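# Hang the power strip on two screws by keyholes

## Task

Put the power strip's keyhole slots over the two screws so that it stays up level by itself without the robot, with the narrow part of each keyhole slot pointing upward.

## Robot and tools

Robot: two arms, left_arm and right_arm, each with a two-finger gripper. Bases in the scene frame: left_arm at (+0.018, +0.320, 0) m, right_arm at (+0.007, -0.332, 0) m, each turned about 1 degree about z. Arm names are not image sides.

Frame: scene frame, origin at table-top height midway between the nominal bases; +x points out over the table, +y toward left_arm, +z up. Reported end_effector_position (m) and end_effector_quat_wxyz are in this frame. The position is the spot between the finger pads, roughly 1 cm behind the tips. Fingers point along the gripper's +z and open along its y. Reported poses can be off by a few cm, more when reaching far.

Row layout (used by execute_actions and move): 14 numbers, each in [-1, 1]: dx, dy, dz, rx, ry, rz, opening for left_arm, then the same seven for right_arm. Always send all 14 even if one arm stays still. dx..rz are an offset, not a pose: scene-frame axes, counted from that arm's Hand target at the start of the action or move (not from the previous row). Scale: 1.0 = 0.6 m or 180 degrees. rx, ry, rz form one rotation vector, turning about the Hand target's position. A translation longer than 1.0 may be shortened. Opening is absolute: +1 fully open (0.094 m), -1 closed. Six zeros re-request the current Hand target; to keep a gripper as it is, resend its current opening (0 means half open).

execute_actions(actions, cameras): actions is a list of actions; each action is up to 15 rows, one per 1/30 s step, and a short table repeats its last row to fill 15 steps. Each action lasts 0.5 s. Repeating an offset moves further. Images come only with an empty actions list or when cameras names them.

move(target, speed, blend, opening_speed, grip_force, blocking, cameras): straight-line paths for both grippers. target is one 14-number row or a list of up to 15 rows, all offsets from the same starting Hand targets. speed in m/s, 0.002 to 2.9 (default 0.25), one value or one per target; rotation limited to twice that in rad/s. blend in m rounds corners between listed targets (0 = stop at each). opening_speed: rate of opening change per second on the -1..+1 scale, at least 0.2; use it to close gently. grip_force: newtons per finger pad, 10 to 50, one value or one per arm; it persists; lower forces close slowly. blocking=false returns after about 0.5 s while the move continues. Whole move capped at 10 s. Paths do not avoid obstacles or the other arm. Grippers lag and overshoot, more when fast or with a nearly straight arm. Avoid paths close to an arm's own base. Result adds a move: line: done, off_target, moving, held or fault, plus limits (paced = pose clipped, held = steps withheld). Arms not named there are done (within 10 mm and 2 degrees).

wait(seconds 0 to 10): lets time pass with the last commands held. stop(): brakes a running move. zoom_image(camera, region [x0,y0,x1,y1] pixels, at most 504 x 504) enlarges part of a camera's newest image. finished_scene(scene): ends the scene with its scene number; irreversible, and the strip must already hang unaided.

Cameras (672x504): cam_head_left, cam_head_right, cam_high, cam_low, cam_left_wrist, cam_right_wrist.

Result lines: Hand target is the last commanded pose after clipping; next offsets start from it. The gripper often rests a bit short; send the gap as an offset. Orientation commands are clipped to 40 degrees from the measured one each step. grip_measured is the measured opening on the command scale; on a held hard part it reads a little under the part's width. grip_effort_nm is gripper motor effort (negative = closing), not pad force. Joint torques may wrap at ±28 N m on joints 1-3. Joint velocities 'within noise' means still. Joint ranges (rad): waist -2.618 to 3.054, shoulder 0 to 3.142, elbow 0 to 3.142 (straight 2.901), wrist pitch ±1.571, wrist yaw ±1.571, wrist roll ±2.094.

Avoid: dropping the strip or releasing it while it moves; anything leaving the table; hard hits on screws, wall or table; arm-to-arm contact or one gripper closing on the other's fingers (can fail the scene); strain on wrist camera cables. A blocked arm keeps pushing until commanded back past its gripper. Motors heat when holding loads, stretched, or pushing; at 90 °C the arm folds and idles. Objects may be nudged occasionally. The robot keeps running while you think.

Each tool is called as a command line: name --argument value for each argument, lists and objects as JSON in quotes; but a table of rows of numbers goes row by row, as --pt "numbers of a row", without its own name.

## Session

execute_actions --actions '[]'

Scene clock: 0.00 s.
left_arm: end_effector_position=(+0.4281, +0.3094, +0.1075) grip_measured=+1.000 grip_effort_nm=n/a end_effector_quat_wxyz=(+0.600, -0.004, +0.800, +0.030) | right_arm: end_effector_position=(+0.4152, -0.3589, +0.1159) grip_measured=+1.000 grip_effort_nm=n/a end_effector_quat_wxyz=(+0.603, +0.067, +0.794, -0.041)
Joint positions: left_arm=[-0.068 1.584 0.396 0.902 -0.137 0.005 0.094] | right_arm=[-0.023 1.546 0.396 0.875 0.141 0.055 0.094]
Joint velocities: within noise
Joint torques (N m): no reading
Motor temperatures (°C): left_arm=[27 33 39 44 26 25 30] | right_arm=[24 32 42 49 29 30 29]
Heat: left arm: 44 °C; right arm: 49 °C.
Hand target: left_arm +0.4303, +0.3093, +0.1139; +0.607, -0.005, +0.795, +0.029 | right_arm +0.4150, -0.3591, +0.1150; +0.600, +0.066, +0.796, -0.042
Tool commands: left_gripper/opening=+1.0 right_gripper/opening=+1.0

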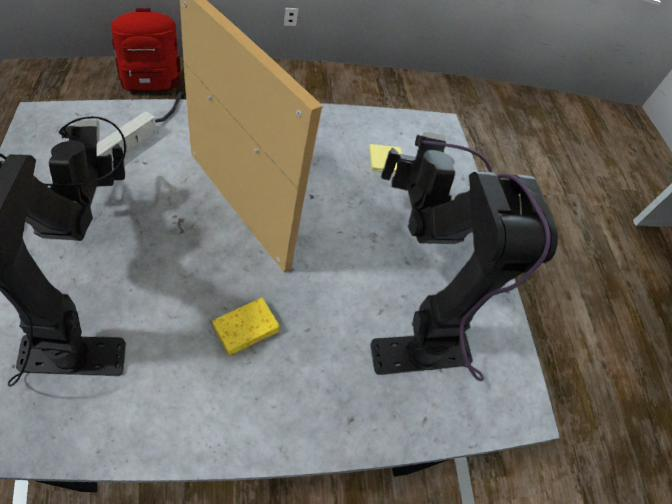

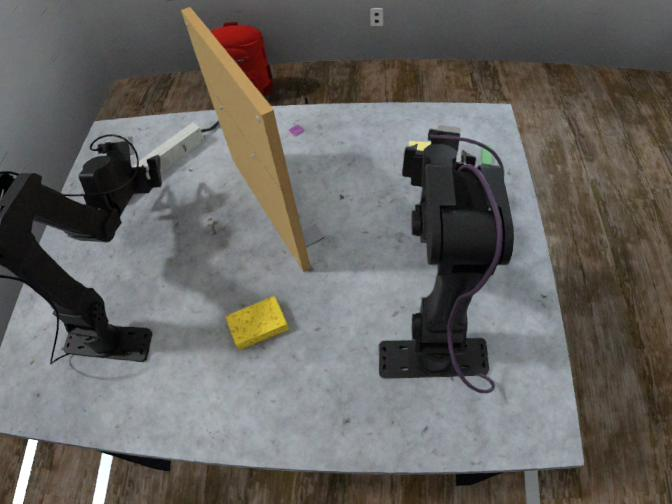

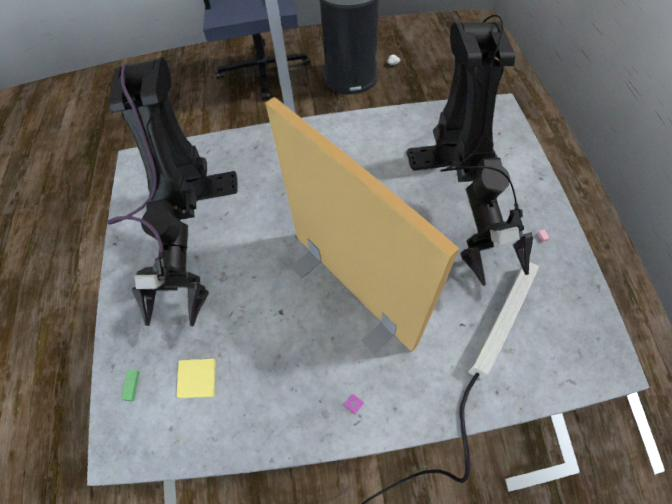

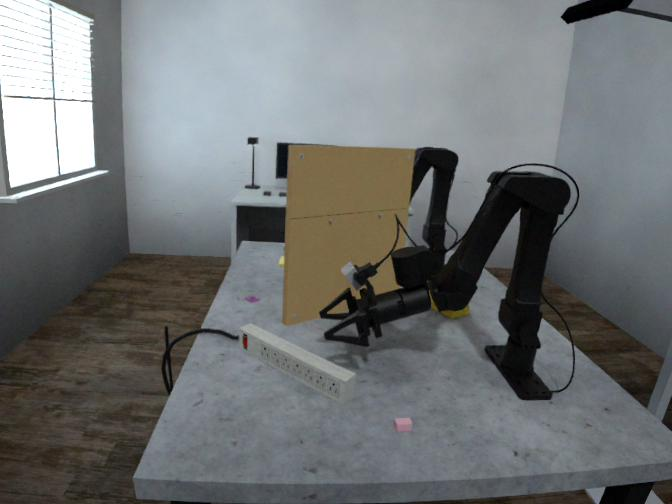

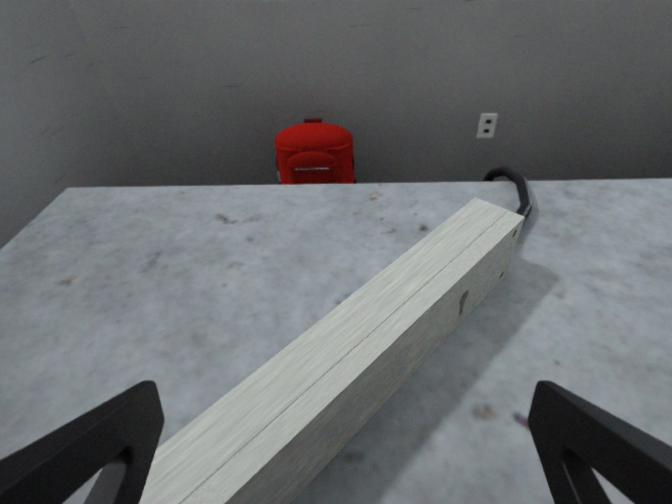

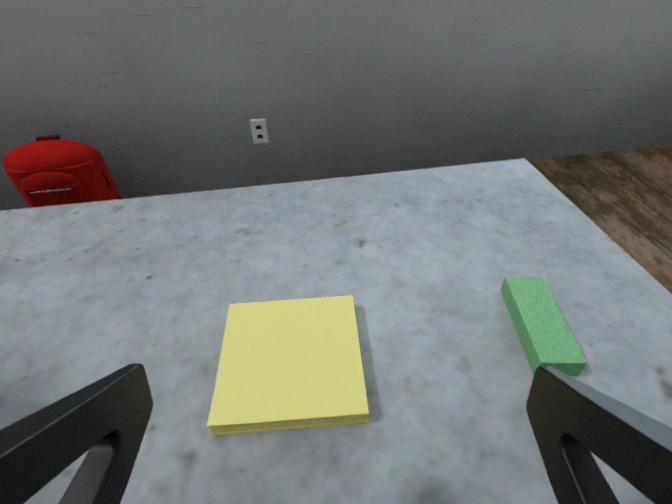

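zoom_image --camera "cam_left_wrist" --region '[340, 170, 560, 370]'

zoom_image --camera "cam_low" --region '[220, 130, 440, 420]'

zoom_image --camera "cam_head_left" --region '[80, 0, 340, 280]'

zoom_image --camera "cam_high" --region '[260, 90, 560, 390]'

Scaled by 2.291 from the camera's 672x504 image, which has a finer 960x720 frame.

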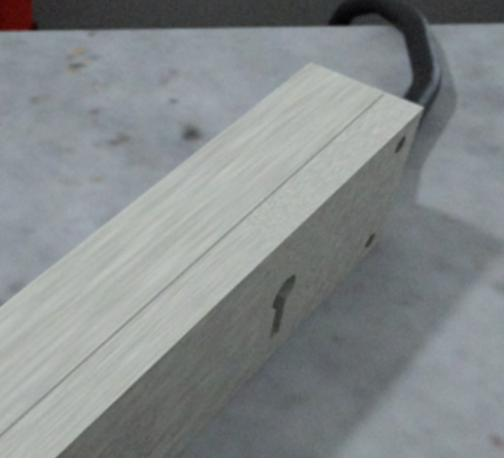

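Scaled by 1.738 from the camera's 672x504 image, which has a finer 960x720 frame.

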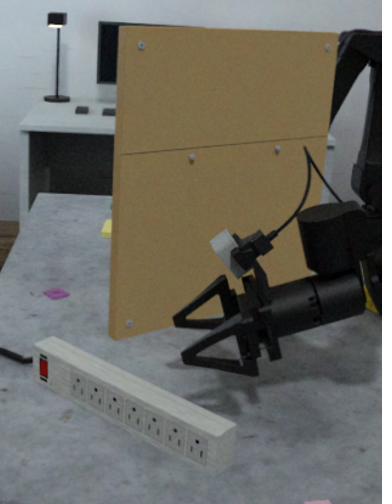

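Scaled by 1.800 from the camera's 672x504 image, which has a finer 960x720 frame.

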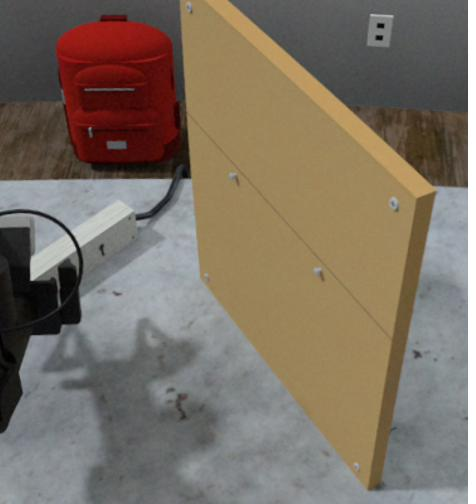

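Scaled by 1.680 from the camera's 672x504 image, which has a finer 960x720 frame.

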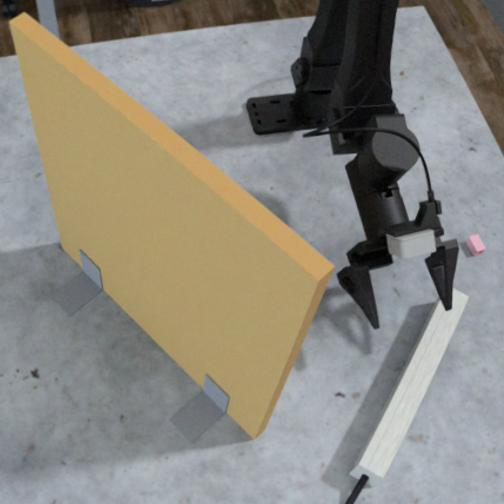

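move --target '[0,0.06,0.33,0,0.408,0,1,0,0,0,0,0,0,1]' --cameras '["all"]'

Scene clock: 41.93 s.
left_arm: end_effector_position=(+0.4344, +0.3417, +0.2962) grip_measured=+1.000 grip_effort_nm=0.01 end_effector_quat_wxyz=(+0.217, +0.018, +0.975, +0.038) | right_arm: end_effector_position=(+0.4152, -0.3589, +0.1159) grip_measured=+1.000 grip_effort_nm=0.01 end_effector_quat_wxyz=(+0.603, +0.067, +0.794, -0.041)
Joint positions: left_arm=[0.046 1.931 2.363 -1.563 -0.054 0.075 0.094] | right_arm=[-0.023 1.546 0.396 0.875 0.141 0.055 0.094]
Joint torques (N m): left_arm=[0.66 -9.5 8.4 0.95 -0.06 0.08] | right_arm=[-0.06 -7.62 6.38 1.83 0.04 -0.02]
Heat: left arm: 48 °C; right arm: 53 °C.
Hand target: left_arm +0.4303, +0.3453, +0.3117; +0.011, +0.013, +1.000, +0.026 | right_arm +0.4150, -0.3591, +0.1150; +0.600, +0.066, +0.796, -0.042
Off the commanded pose: left_arm 0.017 m, 24 deg | right_arm 0.001 m, 0 deg.
joint sent to its limit (left arm) — joint 4 (wrist pitch), lower limit. The joint targets are off in orientation, not in position.
move: off_target (left_arm)

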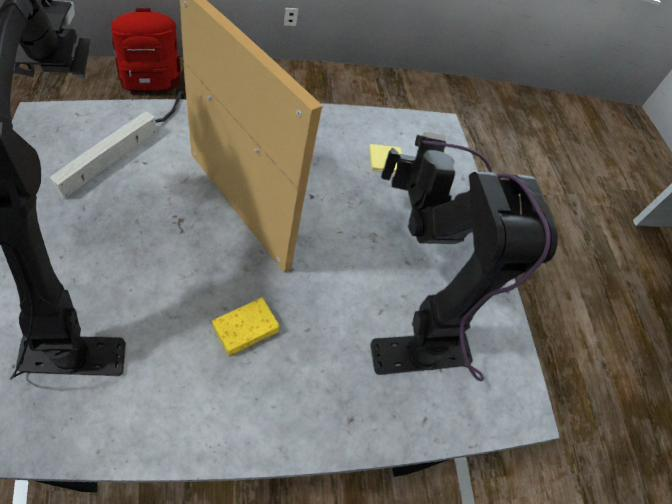

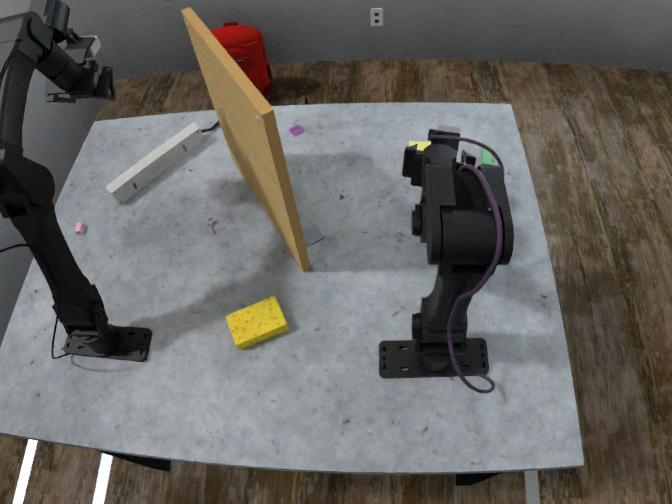

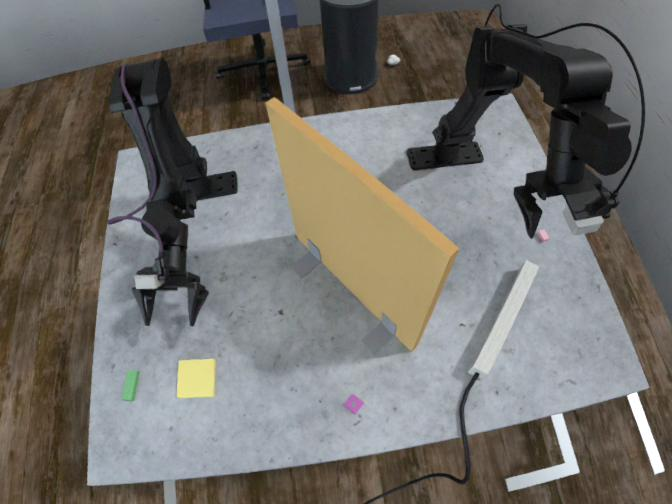

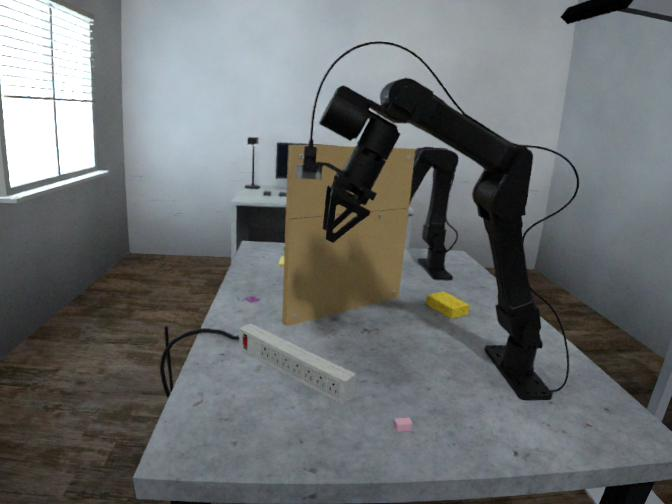

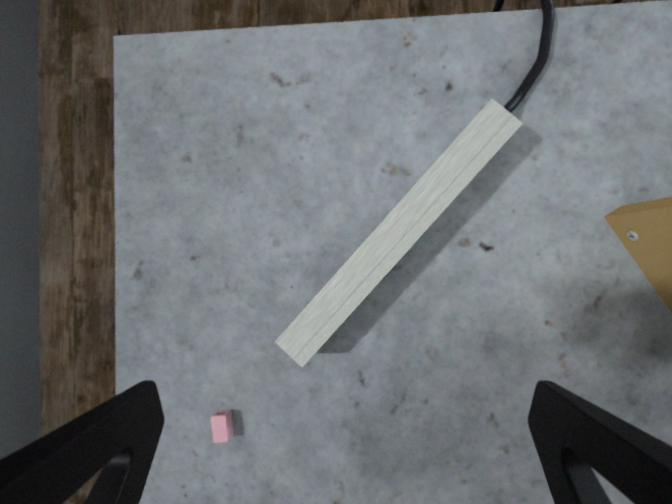

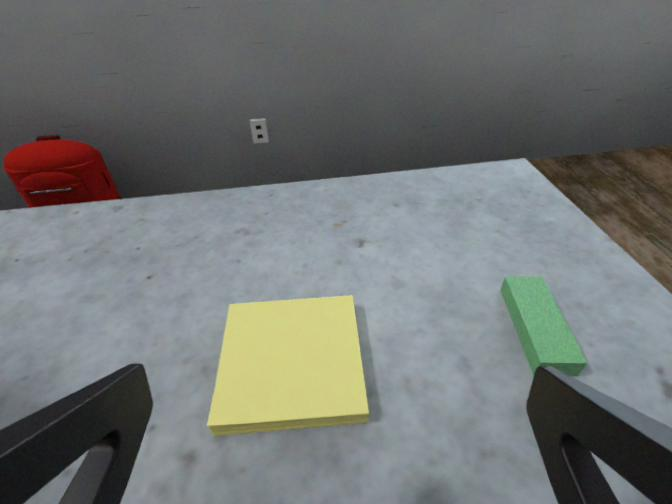

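move --target '[0.095,-0.098,-0.303,-0.0167,0.007,-0.225,1,0,0,0,0,0,0,1]' --cameras '["cam_left_wrist","cam_low","cam_high"]'

Scene clock: 69.53 s.
left_arm: end_effector_position=(+0.4839, +0.2904, +0.1261) grip_measured=+1.000 grip_effort_nm=0.00 end_effector_quat_wxyz=(+0.032, +0.351, +0.936, +0.006) | right_arm: end_effector_position=(+0.4152, -0.3589, +0.1159) grip_measured=+1.000 grip_effort_nm=0.01 end_effector_quat_wxyz=(+0.603, +0.067, +0.794, -0.041)
Joint positions: left_arm=[-0.043 2.375 2.433 -1.565 0.006 0.655 0.094] | right_arm=[-0.023 1.546 0.396 0.875 0.141 0.055 0.094]
Joint torques (N m): left_arm=[-0.31 -11.12 9.28 0.34 0.13 0.11] | right_arm=[-0.01 -7.61 6.41 1.84 0.03 -0.02]
Motor temperatures (°C): left_arm=[27 41 44 44 26 25 29] | right_arm=[24 35 46 54 29 29 28]
Heat: left arm: 44 °C; right arm: 54 °C.
Hand target: left_arm +0.4873, +0.2865, +0.1300; +0.009, +0.358, +0.934, -0.005 | right_arm +0.4150, -0.3591, +0.1150; +0.600, +0.066, +0.796, -0.042
Off the commanded pose: left_arm 0.006 m, 3 deg | right_arm 0.001 m, 0 deg.
joint sent to its limit (left arm) — joint 4 (wrist pitch), lower limit. The joint targets are off in orientation, not in position.
move: off_target (left_arm)
Images, in order (width x height): cam_high 672x504, cam_low 672x504, cam_left_wrist 672x504.

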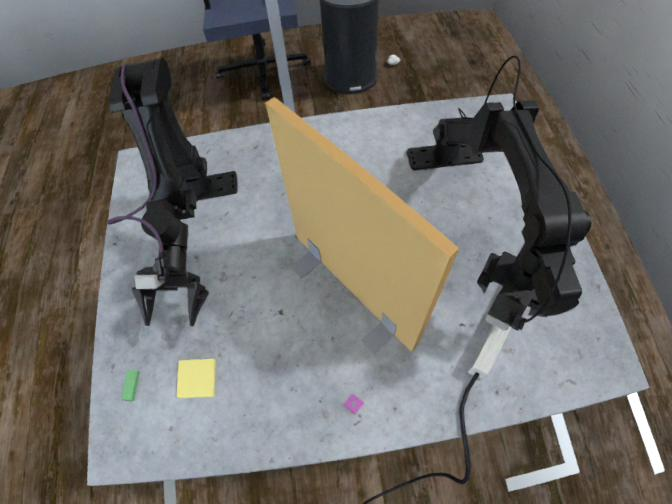

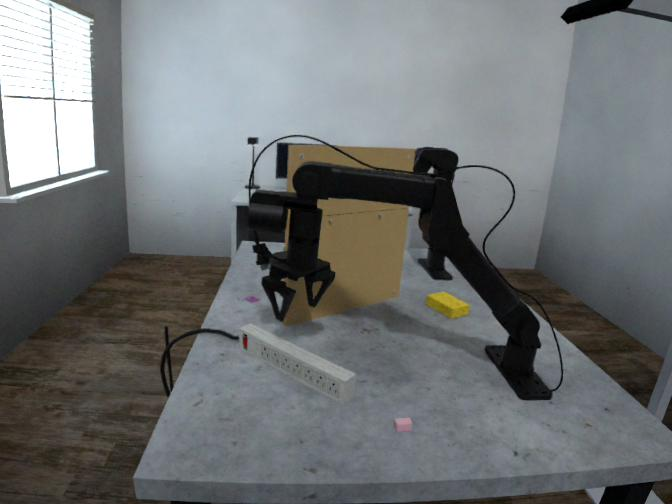

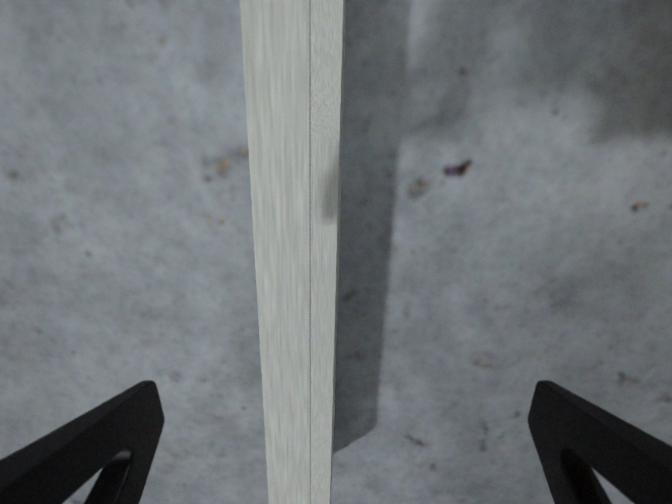

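move --pt "0.02 0.0225 -0.06 0 0 0 1 0 0 0 0 0 0 1" --pt "0.02 0.0225 -0.132 0 0 0 1 0 0 0 0 0 0 1" --blend '[0.01,0]' --speed 0.12 --cameras '["cam_low","cam_left_wrist"]'

Scene clock: 81.60 s.
left_arm: end_effector_position=(+0.4975, +0.3000, +0.0450) grip_measured=+1.000 grip_effort_nm=0.01 end_effector_quat_wxyz=(-0.002, +0.356, +0.935, -0.004) | right_arm: end_effector_position=(+0.4152, -0.3589, +0.1159) grip_measured=+1.000 grip_effort_nm=0.01 end_effector_quat_wxyz=(+0.603, +0.067, +0.794, -0.041)
Joint positions: left_arm=[-0.021 2.493 2.322 -1.407 0.006 0.686 0.094] | right_arm=[-0.023 1.546 0.396 0.875 0.141 0.055 0.094]
Joint torques (N m): left_arm=[0.46 -14.16 5.64 0.48 0.13 0.12] | right_arm=[-0.03 -7.58 6.38 1.84 0.04 0]
Heat: left arm: 44 °C; right arm: 54 °C.
Hand target: left_arm +0.4993, +0.3000, +0.0509; +0.009, +0.358, +0.934, -0.005 | right_arm +0.4150, -0.3591, +0.1150; +0.600, +0.066, +0.796, -0.042
Off the commanded pose: left_arm 0.006 m, 1 deg | right_arm 0.001 m, 0 deg.
move: done
Images, in order (width x height): cam_low 672x504, cam_left_wrist 672x504.

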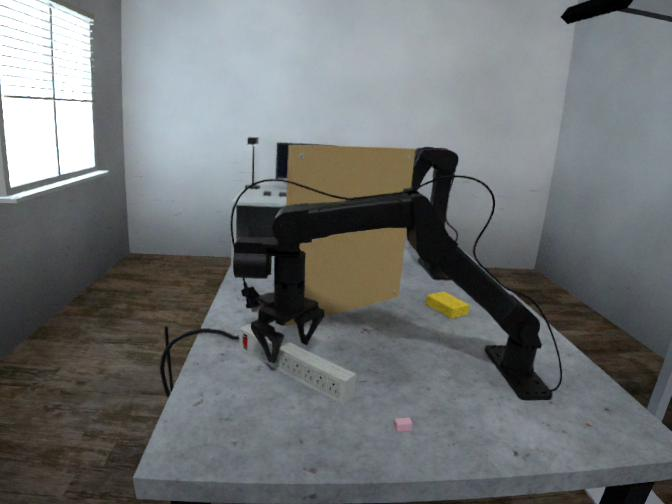

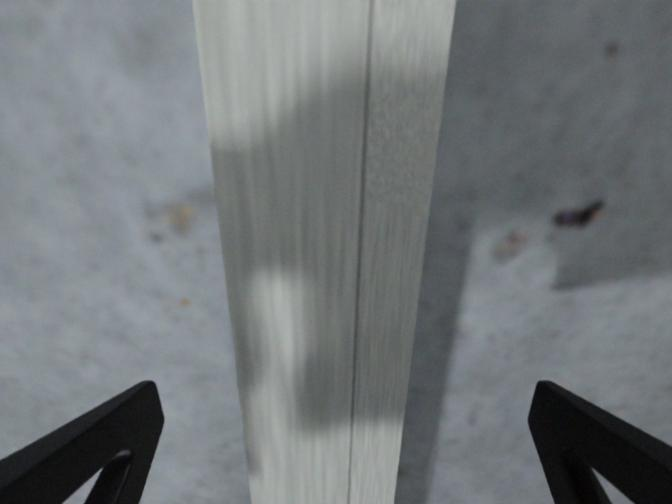

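move --pt "0.004 0.004 0 0 0 0 -0.6 0 0 0 0 0 0 1" --pt "0.004 0.004 0.1 0 0 0 -0.6 0 0 0 0 0 0 1" --opening_speed 0.8 --grip_force '[40,40]' --speed 0.15 --cameras '["cam_low","cam_left_wrist"]'

Scene clock: 88.60 s.
left_arm: end_effector_position=(+0.4969, +0.3014, +0.0897) grip_measured=-0.302 grip_effort_nm=-0.84 end_effector_quat_wxyz=(+0.009, +0.359, +0.933, -0.001) | right_arm: end_effector_position=(+0.4152, -0.3589, +0.1159) grip_measured=+1.000 grip_effort_nm=0.01 end_effector_quat_wxyz=(+0.603, +0.067, +0.794, -0.041)
Joint positions: left_arm=[-0.018 2.497 2.509 -1.565 0.007 0.696 0.033] | right_arm=[-0.023 1.546 0.396 0.875 0.141 0.055 0.094]
Joint torques (N m): left_arm=[0.35 -14.91 9.13 0.33 0.11 0.05] | right_arm=[-0.05 -7.6 6.39 1.83 0.04 -0.01]
Motor temperatures (°C): left_arm=[27 47 43 42 26 25 29] | right_arm=[24 35 46 54 29 29 28]
Heat: left arm: 47 °C; right arm: 54 °C.
Hand target: left_arm +0.5017, +0.3025, +0.1109; +0.009, +0.358, +0.934, -0.005 | right_arm +0.4150, -0.3591, +0.1150; +0.600, +0.066, +0.796, -0.042
Off the commanded pose: left_arm 0.022 m, 0 deg | right_arm 0.001 m, 0 deg.
joint sent to its limit (left arm) — joint 4 (wrist pitch), lower limit. The joint targets are off in orientation, not in position.
grip_force (N): 40, 40
move: off_target (left_arm)
Images, in order (width x height): cam_low 672x504, cam_left_wrist 672x504.

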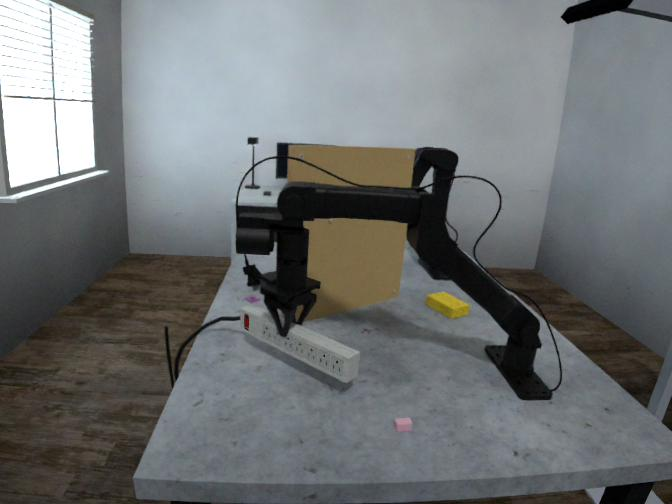

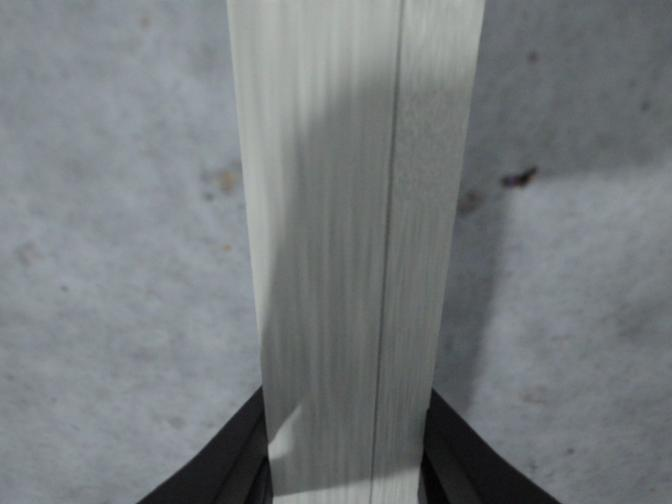

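move --target '[-0.13,0.09,0.03,0,0,-0.267,-0.6,0,0,0,0,0,0,1]' --speed 0.3

move --target '[0,0,0.02,0,-0.333,0,-0.6,0,0,0,0,0,0,1]' --speed 0.4 --cameras '["cam_low","cam_head_left","cam_left_wrist","cam_high"]'

Scene clock: 96.33 s.
left_arm: end_effector_position=(+0.4440, +0.3603, +0.1096) grip_measured=-0.302 grip_effort_nm=-0.84 end_effector_quat_wxyz=(+0.010, +0.683, +0.731, +0.007) | right_arm: end_effector_position=(+0.4152, -0.3589, +0.1159) grip_measured=+1.000 grip_effort_nm=0.01 end_effector_quat_wxyz=(+0.603, +0.067, +0.794, -0.041)
Joint positions: left_arm=[0.114 2.182 2.043 -1.409 0.005 1.597 0.033] | right_arm=[-0.023 1.546 0.396 0.875 0.141 0.055 0.094]
Joint torques (N m): left_arm=[0.12 -14.74 5.65 -0.26 0.16 0.85] | right_arm=[-0.02 -7.58 6.41 1.82 0.04 -0.02]
Heat: left arm: 48 °C; right arm: 54 °C.
Hand target: left_arm +0.4238, +0.3565, +0.1289; +0.006, +0.707, +0.707, -0.008 | right_arm +0.4150, -0.3591, +0.1150; +0.600, +0.066, +0.796, -0.042
Off the commanded pose: left_arm 0.028 m, 4 deg | right_arm 0.001 m, 0 deg.
grip_force (N): 40, 40
move: off_target (left_arm)

Scene clock: 98.63 s.
left_arm: end_effector_position=(+0.4162, +0.3637, +0.1241) grip_measured=-0.302 grip_effort_nm=-0.84 end_effector_quat_wxyz=(+0.323, +0.617, +0.634, +0.335) | right_arm: end_effector_position=(+0.4152, -0.3589, +0.1159) grip_measured=+1.000 grip_effort_nm=0.01 end_effector_quat_wxyz=(+0.603, +0.067, +0.794, -0.041)
Joint positions: left_arm=[0.171 1.375 0.678 0.091 0.097 1.644 0.033] | right_arm=[-0.023 1.546 0.396 0.875 0.141 0.055 0.094]
Joint torques (N m): left_arm=[0.39 -5.82 7.24 2.23 0.75 0.15] | right_arm=[-0.03 -7.56 6.35 1.84 0.03 -0.02]
Heat: left arm: 48 °C; right arm: 54 °C.
Hand target: left_arm +0.4237, +0.3565, +0.1408; +0.359, +0.617, +0.609, +0.346 | right_arm +0.4150, -0.3591, +0.1150; +0.600, +0.066, +0.796, -0.042
Off the commanded pose: left_arm 0.020 m, 5 deg | right_arm 0.001 m, 0 deg.
grip_force (N): 40, 40
move: off_target (left_arm)
Images, in order (width x height): cam_head_left 672x504, cam_high 672x504, cam_low 672x504, cam_left_wrist 672x504.

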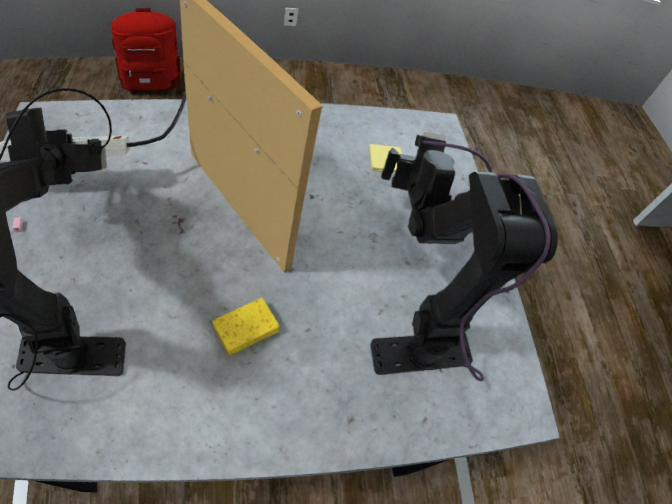

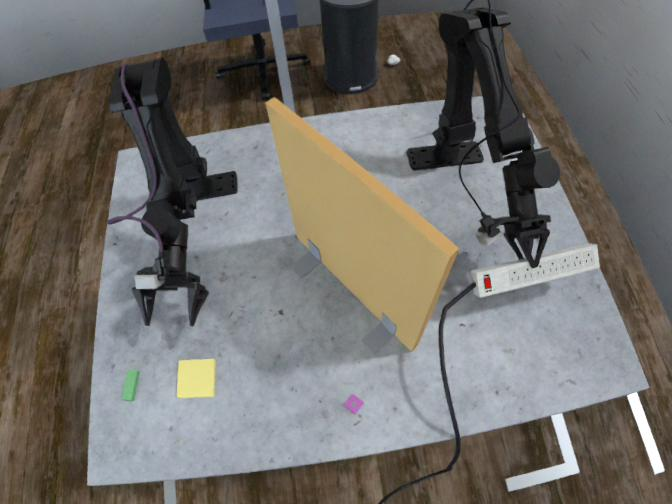

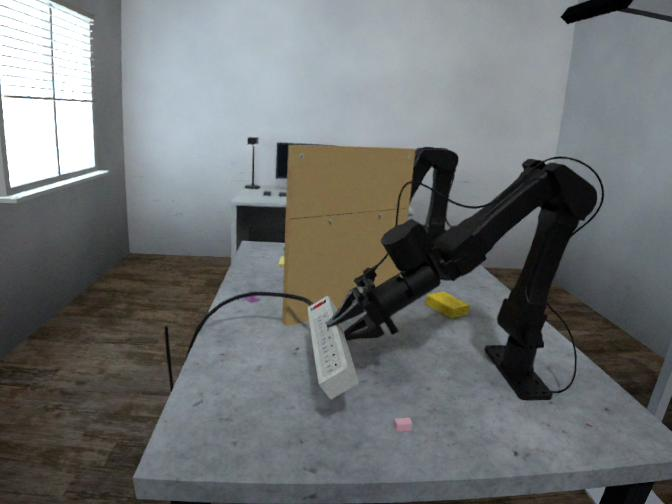

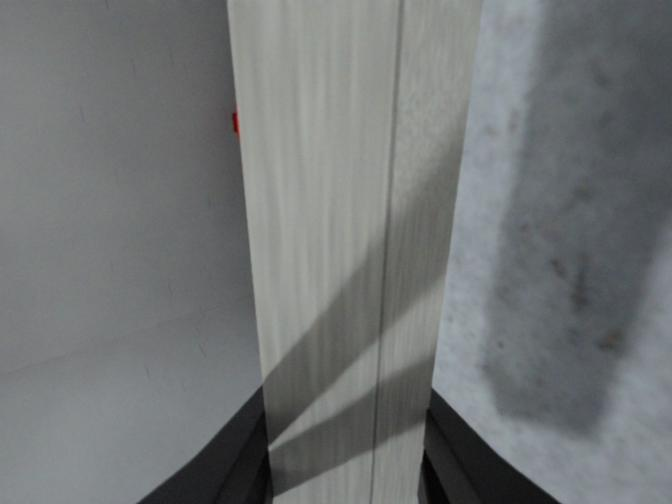

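move --target '[0,0,-0.14,0,0,0,-0.6,0,0,0,0,0,0,1]' --speed 0.12 --cameras '["cam_low","cam_left_wrist"]'

Scene clock: 106.80 s.
left_arm: end_effector_position=(+0.4181, +0.3617, +0.0475) grip_measured=-0.302 grip_effort_nm=-0.84 end_effector_quat_wxyz=(+0.333, +0.617, +0.628, +0.339) | right_arm: end_effector_position=(+0.4152, -0.3589, +0.1159) grip_measured=+1.000 grip_effort_nm=0.01 end_effector_quat_wxyz=(+0.603, +0.067, +0.794, -0.041)
Joint positions: left_arm=[0.171 1.633 0.496 0.552 0.111 1.645 0.033] | right_arm=[-0.023 1.546 0.396 0.875 0.141 0.055 0.094]
Joint torques (N m): left_arm=[0.39 -5.34 5.53 2.27 0.52 0.14] | right_arm=[-0.05 -7.6 6.41 1.84 0.03 -0.01]
Heat: left arm: 45 °C; right arm: 54 °C.
Hand target: left_arm +0.4238, +0.3566, +0.0570; +0.359, +0.617, +0.609, +0.346 | right_arm +0.4150, -0.3591, +0.1150; +0.600, +0.066, +0.796, -0.042
Off the commanded pose: left_arm 0.012 m, 4 deg | right_arm 0.001 m, 0 deg.
grip_force (N): 40, 40
move: off_target (left_arm)
Images, in order (width x height): cam_low 672x504, cam_left_wrist 672x504.

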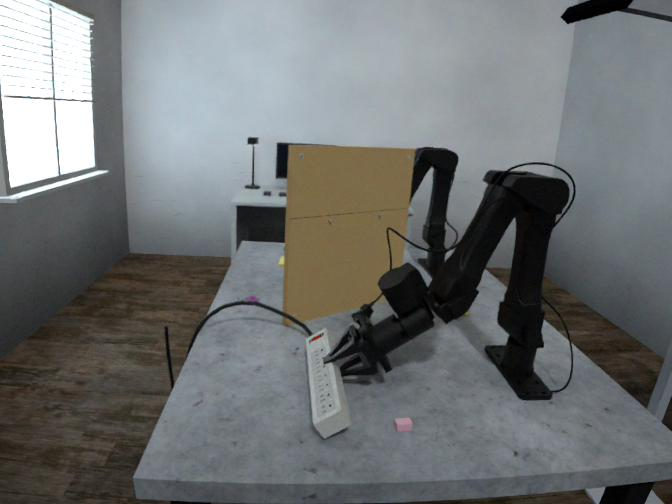

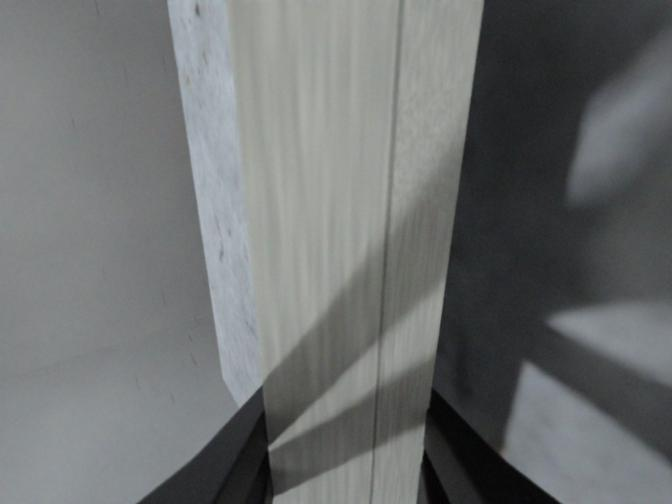

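move --target '[0,0,-0.023,0,0,0,-0.6,0,0,0,0,0,0,1]' --speed 0.04

move --pt "0 0 0 0 0 0 -0.12 0 0 0 0 0 0 1" --pt "-0.11 0 0.04 0 0 0 -0.12 0 0 0 0 0 0 1" --speed 0.06 --opening_speed 0.3 --cameras '["cam_low","cam_left_wrist"]'

Scene clock: 111.47 s.
left_arm: end_effector_position=(+0.4221, +0.3607, +0.0401) grip_measured=-0.302 grip_effort_nm=-0.84 end_effector_quat_wxyz=(+0.343, +0.614, +0.621, +0.346) | right_arm: end_effector_position=(+0.4152, -0.3589, +0.1159) grip_measured=+1.000 grip_effort_nm=0.01 end_effector_quat_wxyz=(+0.603, +0.067, +0.794, -0.041)
Joint positions: left_arm=[0.171 1.693 0.481 0.654 0.12 1.644 0.033] | right_arm=[-0.023 1.546 0.396 0.875 0.141 0.055 0.094]
Joint torques (N m): left_arm=[0.17 -5.18 4.75 2.02 0.45 0.12] | right_arm=[-0.03 -7.62 6.39 1.84 0.03 -0.01]
Heat: left arm: 46 °C; right arm: 54 °C.
Hand target: left_arm +0.4238, +0.3564, +0.0431; +0.359, +0.617, +0.609, +0.346 | right_arm +0.4150, -0.3591, +0.1150; +0.600, +0.066, +0.796, -0.042
Off the commanded pose: left_arm 0.005 m, 2 deg | right_arm 0.001 m, 0 deg.
grip_force (N): 40, 40
move: done

Scene clock: 115.33 s.
left_arm: end_effector_position=(+0.3623, +0.3578, +0.0681) grip_measured=-0.121 grip_effort_nm=0.08 end_effector_quat_wxyz=(+0.356, +0.615, +0.609, +0.352) | right_arm: end_effector_position=(+0.4152, -0.3589, +0.1159) grip_measured=+1.000 grip_effort_nm=0.01 end_effector_quat_wxyz=(+0.603, +0.067, +0.794, -0.041)
Joint positions: left_arm=[0.222 1.326 0.286 0.507 0.184 1.678 0.041] | right_arm=[-0.023 1.546 0.396 0.875 0.141 0.055 0.094]
Joint torques (N m): left_arm=[0.64 -4.46 5.44 1.59 0.29 0.03] | right_arm=[-0.03 -7.6 6.39 1.84 0.03 -0.01]
Motor temperatures (°C): left_arm=[27 42 42 47 26 25 30] | right_arm=[24 35 46 54 29 28 27]
Heat: left arm: 47 °C; right arm: 54 °C.
Hand target: left_arm +0.3577, +0.3565, +0.0670; +0.359, +0.617, +0.609, +0.346 | right_arm +0.4150, -0.3591, +0.1150; +0.600, +0.066, +0.796, -0.042
Off the commanded pose: left_arm 0.005 m, 1 deg | right_arm 0.001 m, 0 deg.
grip_force (N): 40, 40
move: done
Images, in order (width x height): cam_low 672x504, cam_left_wrist 672x504.

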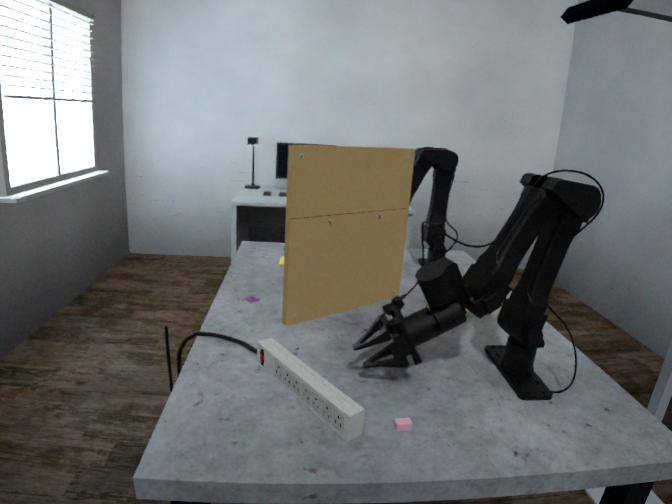

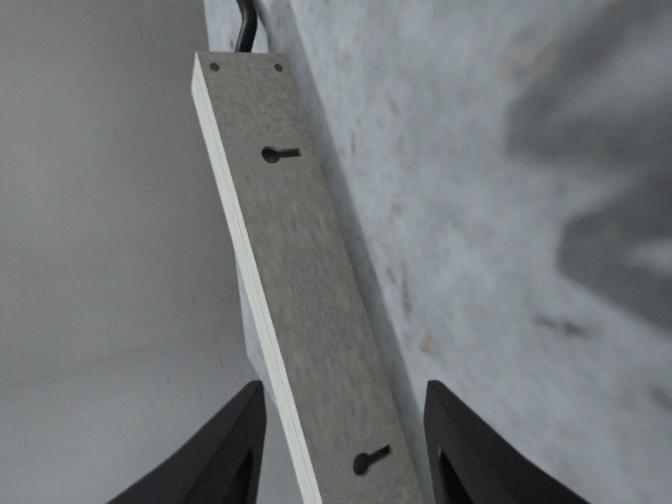

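move --pt "-0.02 0 0.15 0 0 0 1 0 0 0 0 0 0 1" --pt "0.13 0 0.14 0 0.333 0 1 0 0 0 0 0 0 1" --blend '[0.03,0]' --cameras '["cam_low","cam_left_wrist","cam_high"]'

Scene clock: 125.70 s.
left_arm: end_effector_position=(+0.4340, +0.3597, +0.1480) grip_measured=+0.999 grip_effort_nm=0.08 end_effector_quat_wxyz=(+0.015, +0.707, +0.707, +0.003) | right_arm: end_effector_position=(+0.4152, -0.3589, +0.1159) grip_measured=+1.000 grip_effort_nm=0.01 end_effector_quat_wxyz=(+0.603, +0.067, +0.794, -0.041)
Joint positions: left_arm=[0.121 2.166 2.17 -1.553 0.02 1.672 0.094] | right_arm=[-0.023 1.546 0.396 0.875 0.141 0.055 0.094]
Joint torques (N m): left_arm=[-0.43 -9.43 9.48 0.24 0.02 -0.06] | right_arm=[-0.02 -7.58 6.39 1.84 0.03 -0.01]
Heat: left arm: 46 °C; right arm: 54 °C.
Hand target: left_arm +0.4358, +0.3564, +0.1511; +0.006, +0.707, +0.707, -0.008 | right_arm +0.4150, -0.3591, +0.1150; +0.600, +0.066, +0.796, -0.042
Off the commanded pose: left_arm 0.005 m, 2 deg | right_arm 0.001 m, 0 deg.
joint sent to its limit (left arm) — joint 4 (wrist pitch), lower limit. The joint targets still meet the commanded pose.
grip_force (N): 40, 40
move: done
Images, in order (width x height): cam_high 672x504, cam_low 672x504, cam_left_wrist 672x504.

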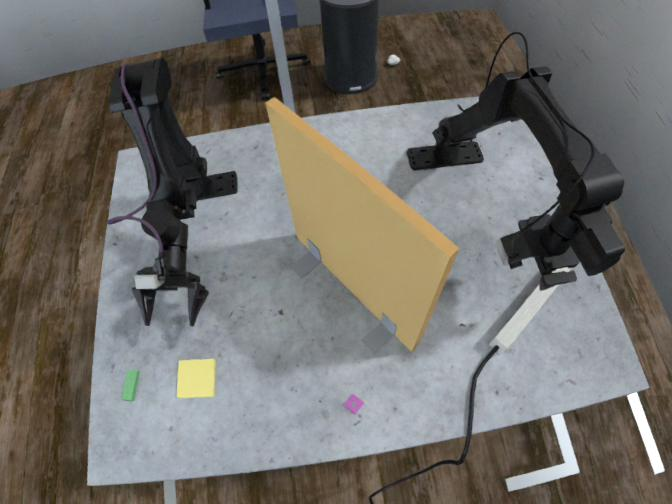

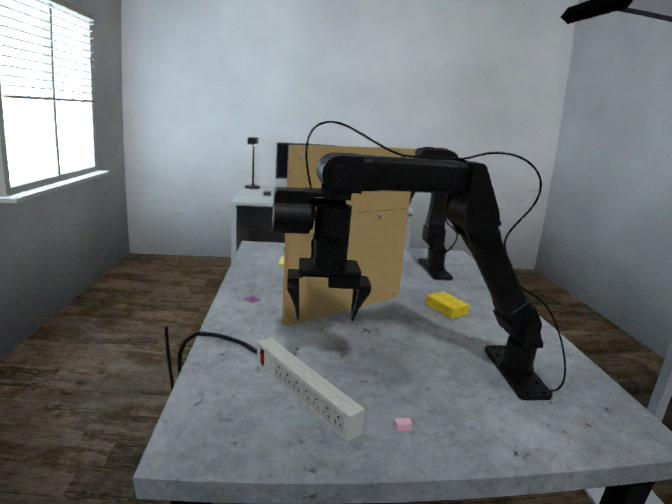

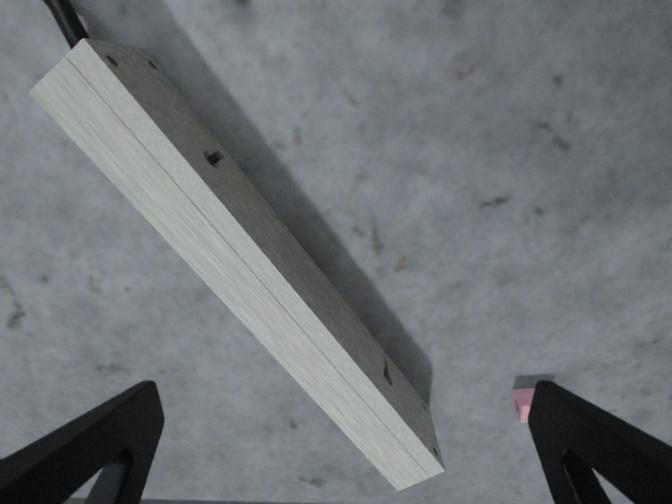

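move --target '[0.04,0.07,-0.07,0,0,0.19,1,0,0,0,0,0,0,1]' --cameras '["cam_left_wrist"]'

Scene clock: 141.43 s.
left_arm: end_effector_position=(+0.4532, +0.3952, +0.1094) grip_measured=+0.999 grip_effort_nm=0.08 end_effector_quat_wxyz=(+0.002, +0.474, +0.880, -0.010) | right_arm: end_effector_position=(+0.4152, -0.3589, +0.1159) grip_measured=+1.000 grip_effort_nm=0.01 end_effector_quat_wxyz=(+0.603, +0.067, +0.794, -0.041)
Joint positions: left_arm=[0.196 2.301 2.238 -1.517 0.019 1.165 0.094] | right_arm=[-0.023 1.546 0.396 0.875 0.141 0.055 0.094]
Joint torques (N m): left_arm=[0.47 -9.85 9.32 0.37 0.05 -0.09] | right_arm=[-0.02 -7.6 6.38 1.83 0.03 -0.01]
Heat: left arm: 43 °C; right arm: 54 °C.
Hand target: left_arm +0.4597, +0.3985, +0.1090; +0.008, +0.468, +0.883, -0.006 | right_arm +0.4150, -0.3591, +0.1150; +0.600, +0.066, +0.796, -0.042
Off the commanded pose: left_arm 0.007 m, 1 deg | right_arm 0.001 m, 0 deg.
grip_force (N): 40, 40
move: done
Images, in order (width x height): cam_left_wrist 672x504.

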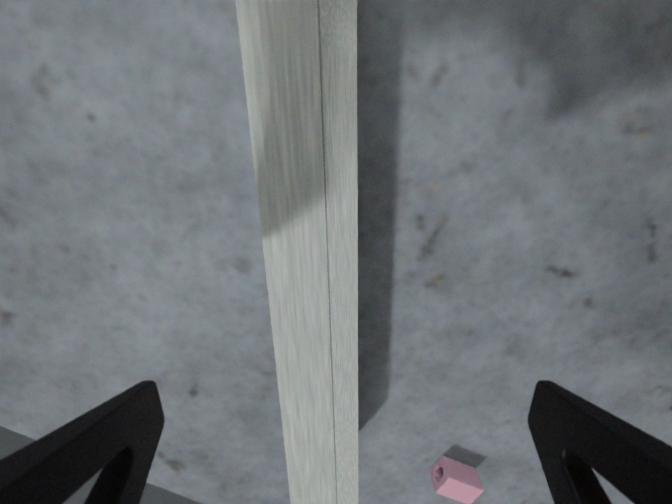

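move --pt "0.01 0.0067 -0.098 0 0 0 1 0 0 0 0 0 0 1" --pt "0.01 0.0067 -0.098 0 0 0 -0.6 0 0 0 0 0 0 1" --pt "0.01 0.0067 0.01 0 0 0 -0.6 0 0 0 0 0 0 1" --pt "-0.06 -0.05 0.03 0 0 -0.19 -0.6 0 0 0 0 0 0 1" --speed '[0.12,0.12,0.2,0.3]' --opening_speed 0.8

move --target '[0,0,0.02,0,-0.442,0,-0.6,0,0,0,0,0,0,1]' --speed 0.4 --cameras '["cam_low","cam_left_wrist"]'

Scene clock: 155.13 s.
left_arm: end_effector_position=(+0.4489, +0.3796, +0.1104) grip_measured=-0.340 grip_effort_nm=-0.84 end_effector_quat_wxyz=(+0.020, +0.674, +0.738, +0.015) | right_arm: end_effector_position=(+0.4152, -0.3589, +0.1159) grip_measured=+1.000 grip_effort_nm=0.01 end_effector_quat_wxyz=(+0.603, +0.067, +0.794, -0.041)
Joint positions: left_arm=[0.16 2.185 2.05 -1.386 0.011 1.619 0.031] | right_arm=[-0.023 1.546 0.396 0.875 0.141 0.055 0.094]
Joint torques (N m): left_arm=[-0.7 -14.8 5.48 -0.41 0.11 0.93] | right_arm=[-0.03 -7.61 6.39 1.83 0.03 -0.01]
Motor temperatures (°C): left_arm=[27 43 43 41 26 24 29] | right_arm=[24 35 46 54 28 28 27]
Heat: left arm: 43 °C; right arm: 54 °C.
Hand target: left_arm +0.4238, +0.3685, +0.1271; +0.006, +0.707, +0.707, -0.008 | right_arm +0.4150, -0.3591, +0.1150; +0.600, +0.066, +0.796, -0.042
Off the commanded pose: left_arm 0.032 m, 6 deg | right_arm 0.001 m, 0 deg.
grip_force (N): 40, 40
move: off_target (left_arm)

Scene clock: 158.07 s.
left_arm: end_effector_position=(+0.4165, +0.3690, +0.1117) grip_measured=-0.362 grip_effort_nm=-0.84 end_effector_quat_wxyz=(+0.421, +0.572, +0.565, +0.419) | right_arm: end_effector_position=(+0.4152, -0.3589, +0.1159) grip_measured=+1.000 grip_effort_nm=0.01 end_effector_quat_wxyz=(+0.603, +0.067, +0.794, -0.041)
Joint positions: left_arm=[0.236 1.52 0.387 0.827 0.214 1.641 0.03] | right_arm=[-0.023 1.546 0.396 0.875 0.141 0.055 0.094]
Joint torques (N m): left_arm=[0.57 -4.97 6.35 2.81 0.33 -0.29] | right_arm=[-0.03 -7.64 6.37 1.83 0.03 -0.01]
Heat: left arm: 43 °C; right arm: 54 °C.
Hand target: left_arm +0.4238, +0.3685, +0.1391; +0.457, +0.549, +0.539, +0.447 | right_arm +0.4150, -0.3591, +0.1150; +0.600, +0.066, +0.796, -0.042
Off the commanded pose: left_arm 0.028 m, 7 deg | right_arm 0.001 m, 0 deg.
grip_force (N): 40, 40
move: off_target (left_arm)
Images, in order (width x height): cam_low 672x504, cam_left_wrist 672x504.

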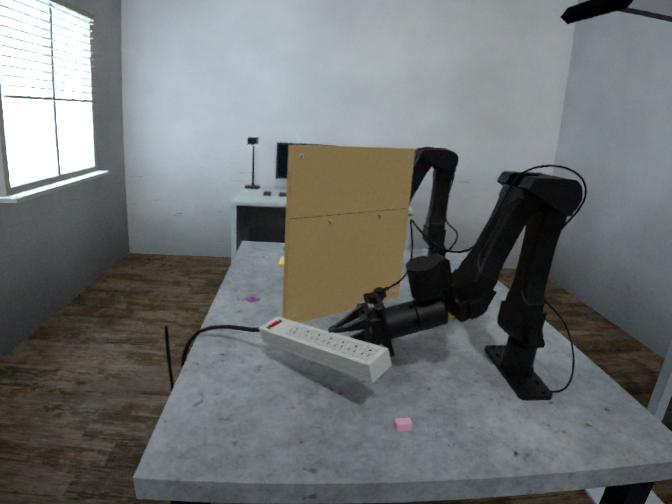

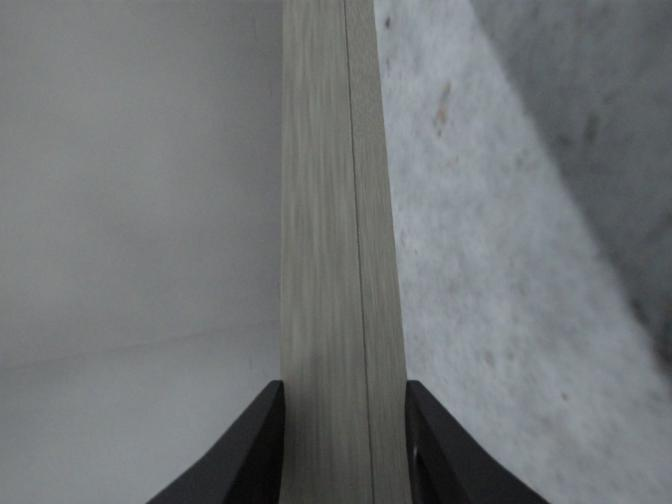

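move --pt "0 0 -0.11 0 0 0 -0.6 0 0 0 0 0 0 1" --pt "0 0 -0.145 0 0 0 -0.6 0 0 0 0 0 0 1" --speed '[0.12,0.04]' --blend '[0.005,0]' --cameras '["cam_low","cam_left_wrist"]'

Scene clock: 165.80 s.
left_arm: end_effector_position=(+0.4213, +0.3703, +0.0422) grip_measured=-0.362 grip_effort_nm=-0.84 end_effector_quat_wxyz=(+0.440, +0.555, +0.554, +0.437) | right_arm: end_effector_position=(+0.4152, -0.3589, +0.1159) grip_measured=+1.000 grip_effort_nm=0.01 end_effector_quat_wxyz=(+0.603, +0.067, +0.794, -0.041)
Joint positions: left_arm=[0.237 2.06 0.333 1.488 0.217 1.62 0.03] | right_arm=[-0.023 1.546 0.396 0.875 0.141 0.055 0.094]
Joint torques (N m): left_arm=[0.38 -5.68 2.71 2.44 0.23 -0.07] | right_arm=[-0.03 -7.6 6.37 1.83 0.04 -0.01]
Motor temperatures (°C): left_arm=[27 41 42 47 26 24 30] | right_arm=[24 35 46 54 28 28 27]
Heat: left arm: 47 °C; right arm: 54 °C.
Hand target: left_arm +0.4238, +0.3685, +0.0522; +0.457, +0.549, +0.539, +0.447 | right_arm +0.4150, -0.3591, +0.1150; +0.600, +0.066, +0.796, -0.042
Off the commanded pose: left_arm 0.010 m, 3 deg | right_arm 0.001 m, 0 deg.
grip_force (N): 40, 40
move: off_target (left_arm)
Images, in order (width x height): cam_low 672x504, cam_left_wrist 672x504.

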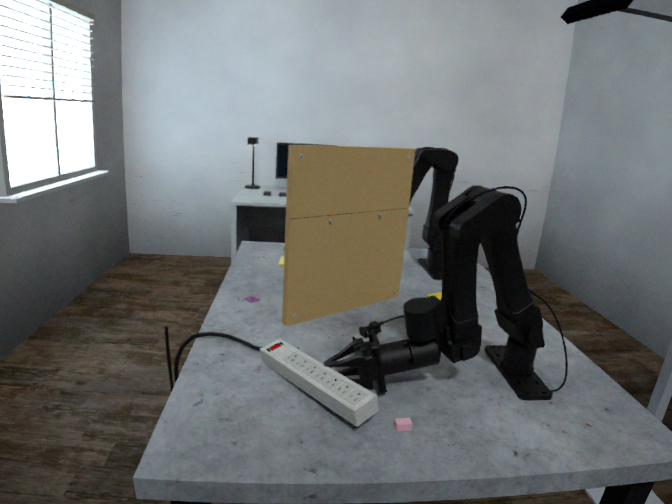

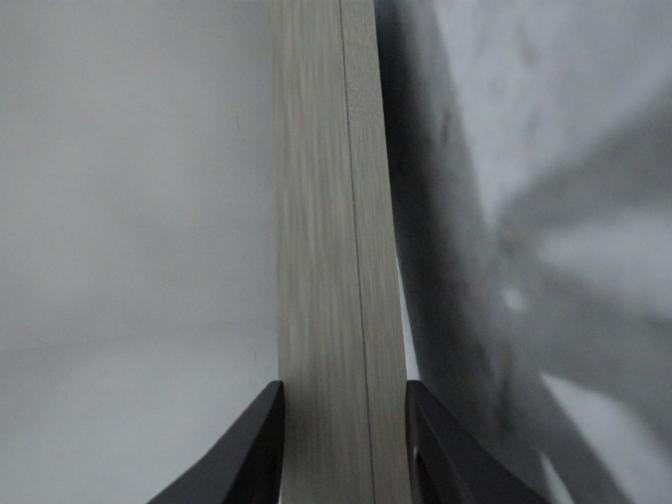

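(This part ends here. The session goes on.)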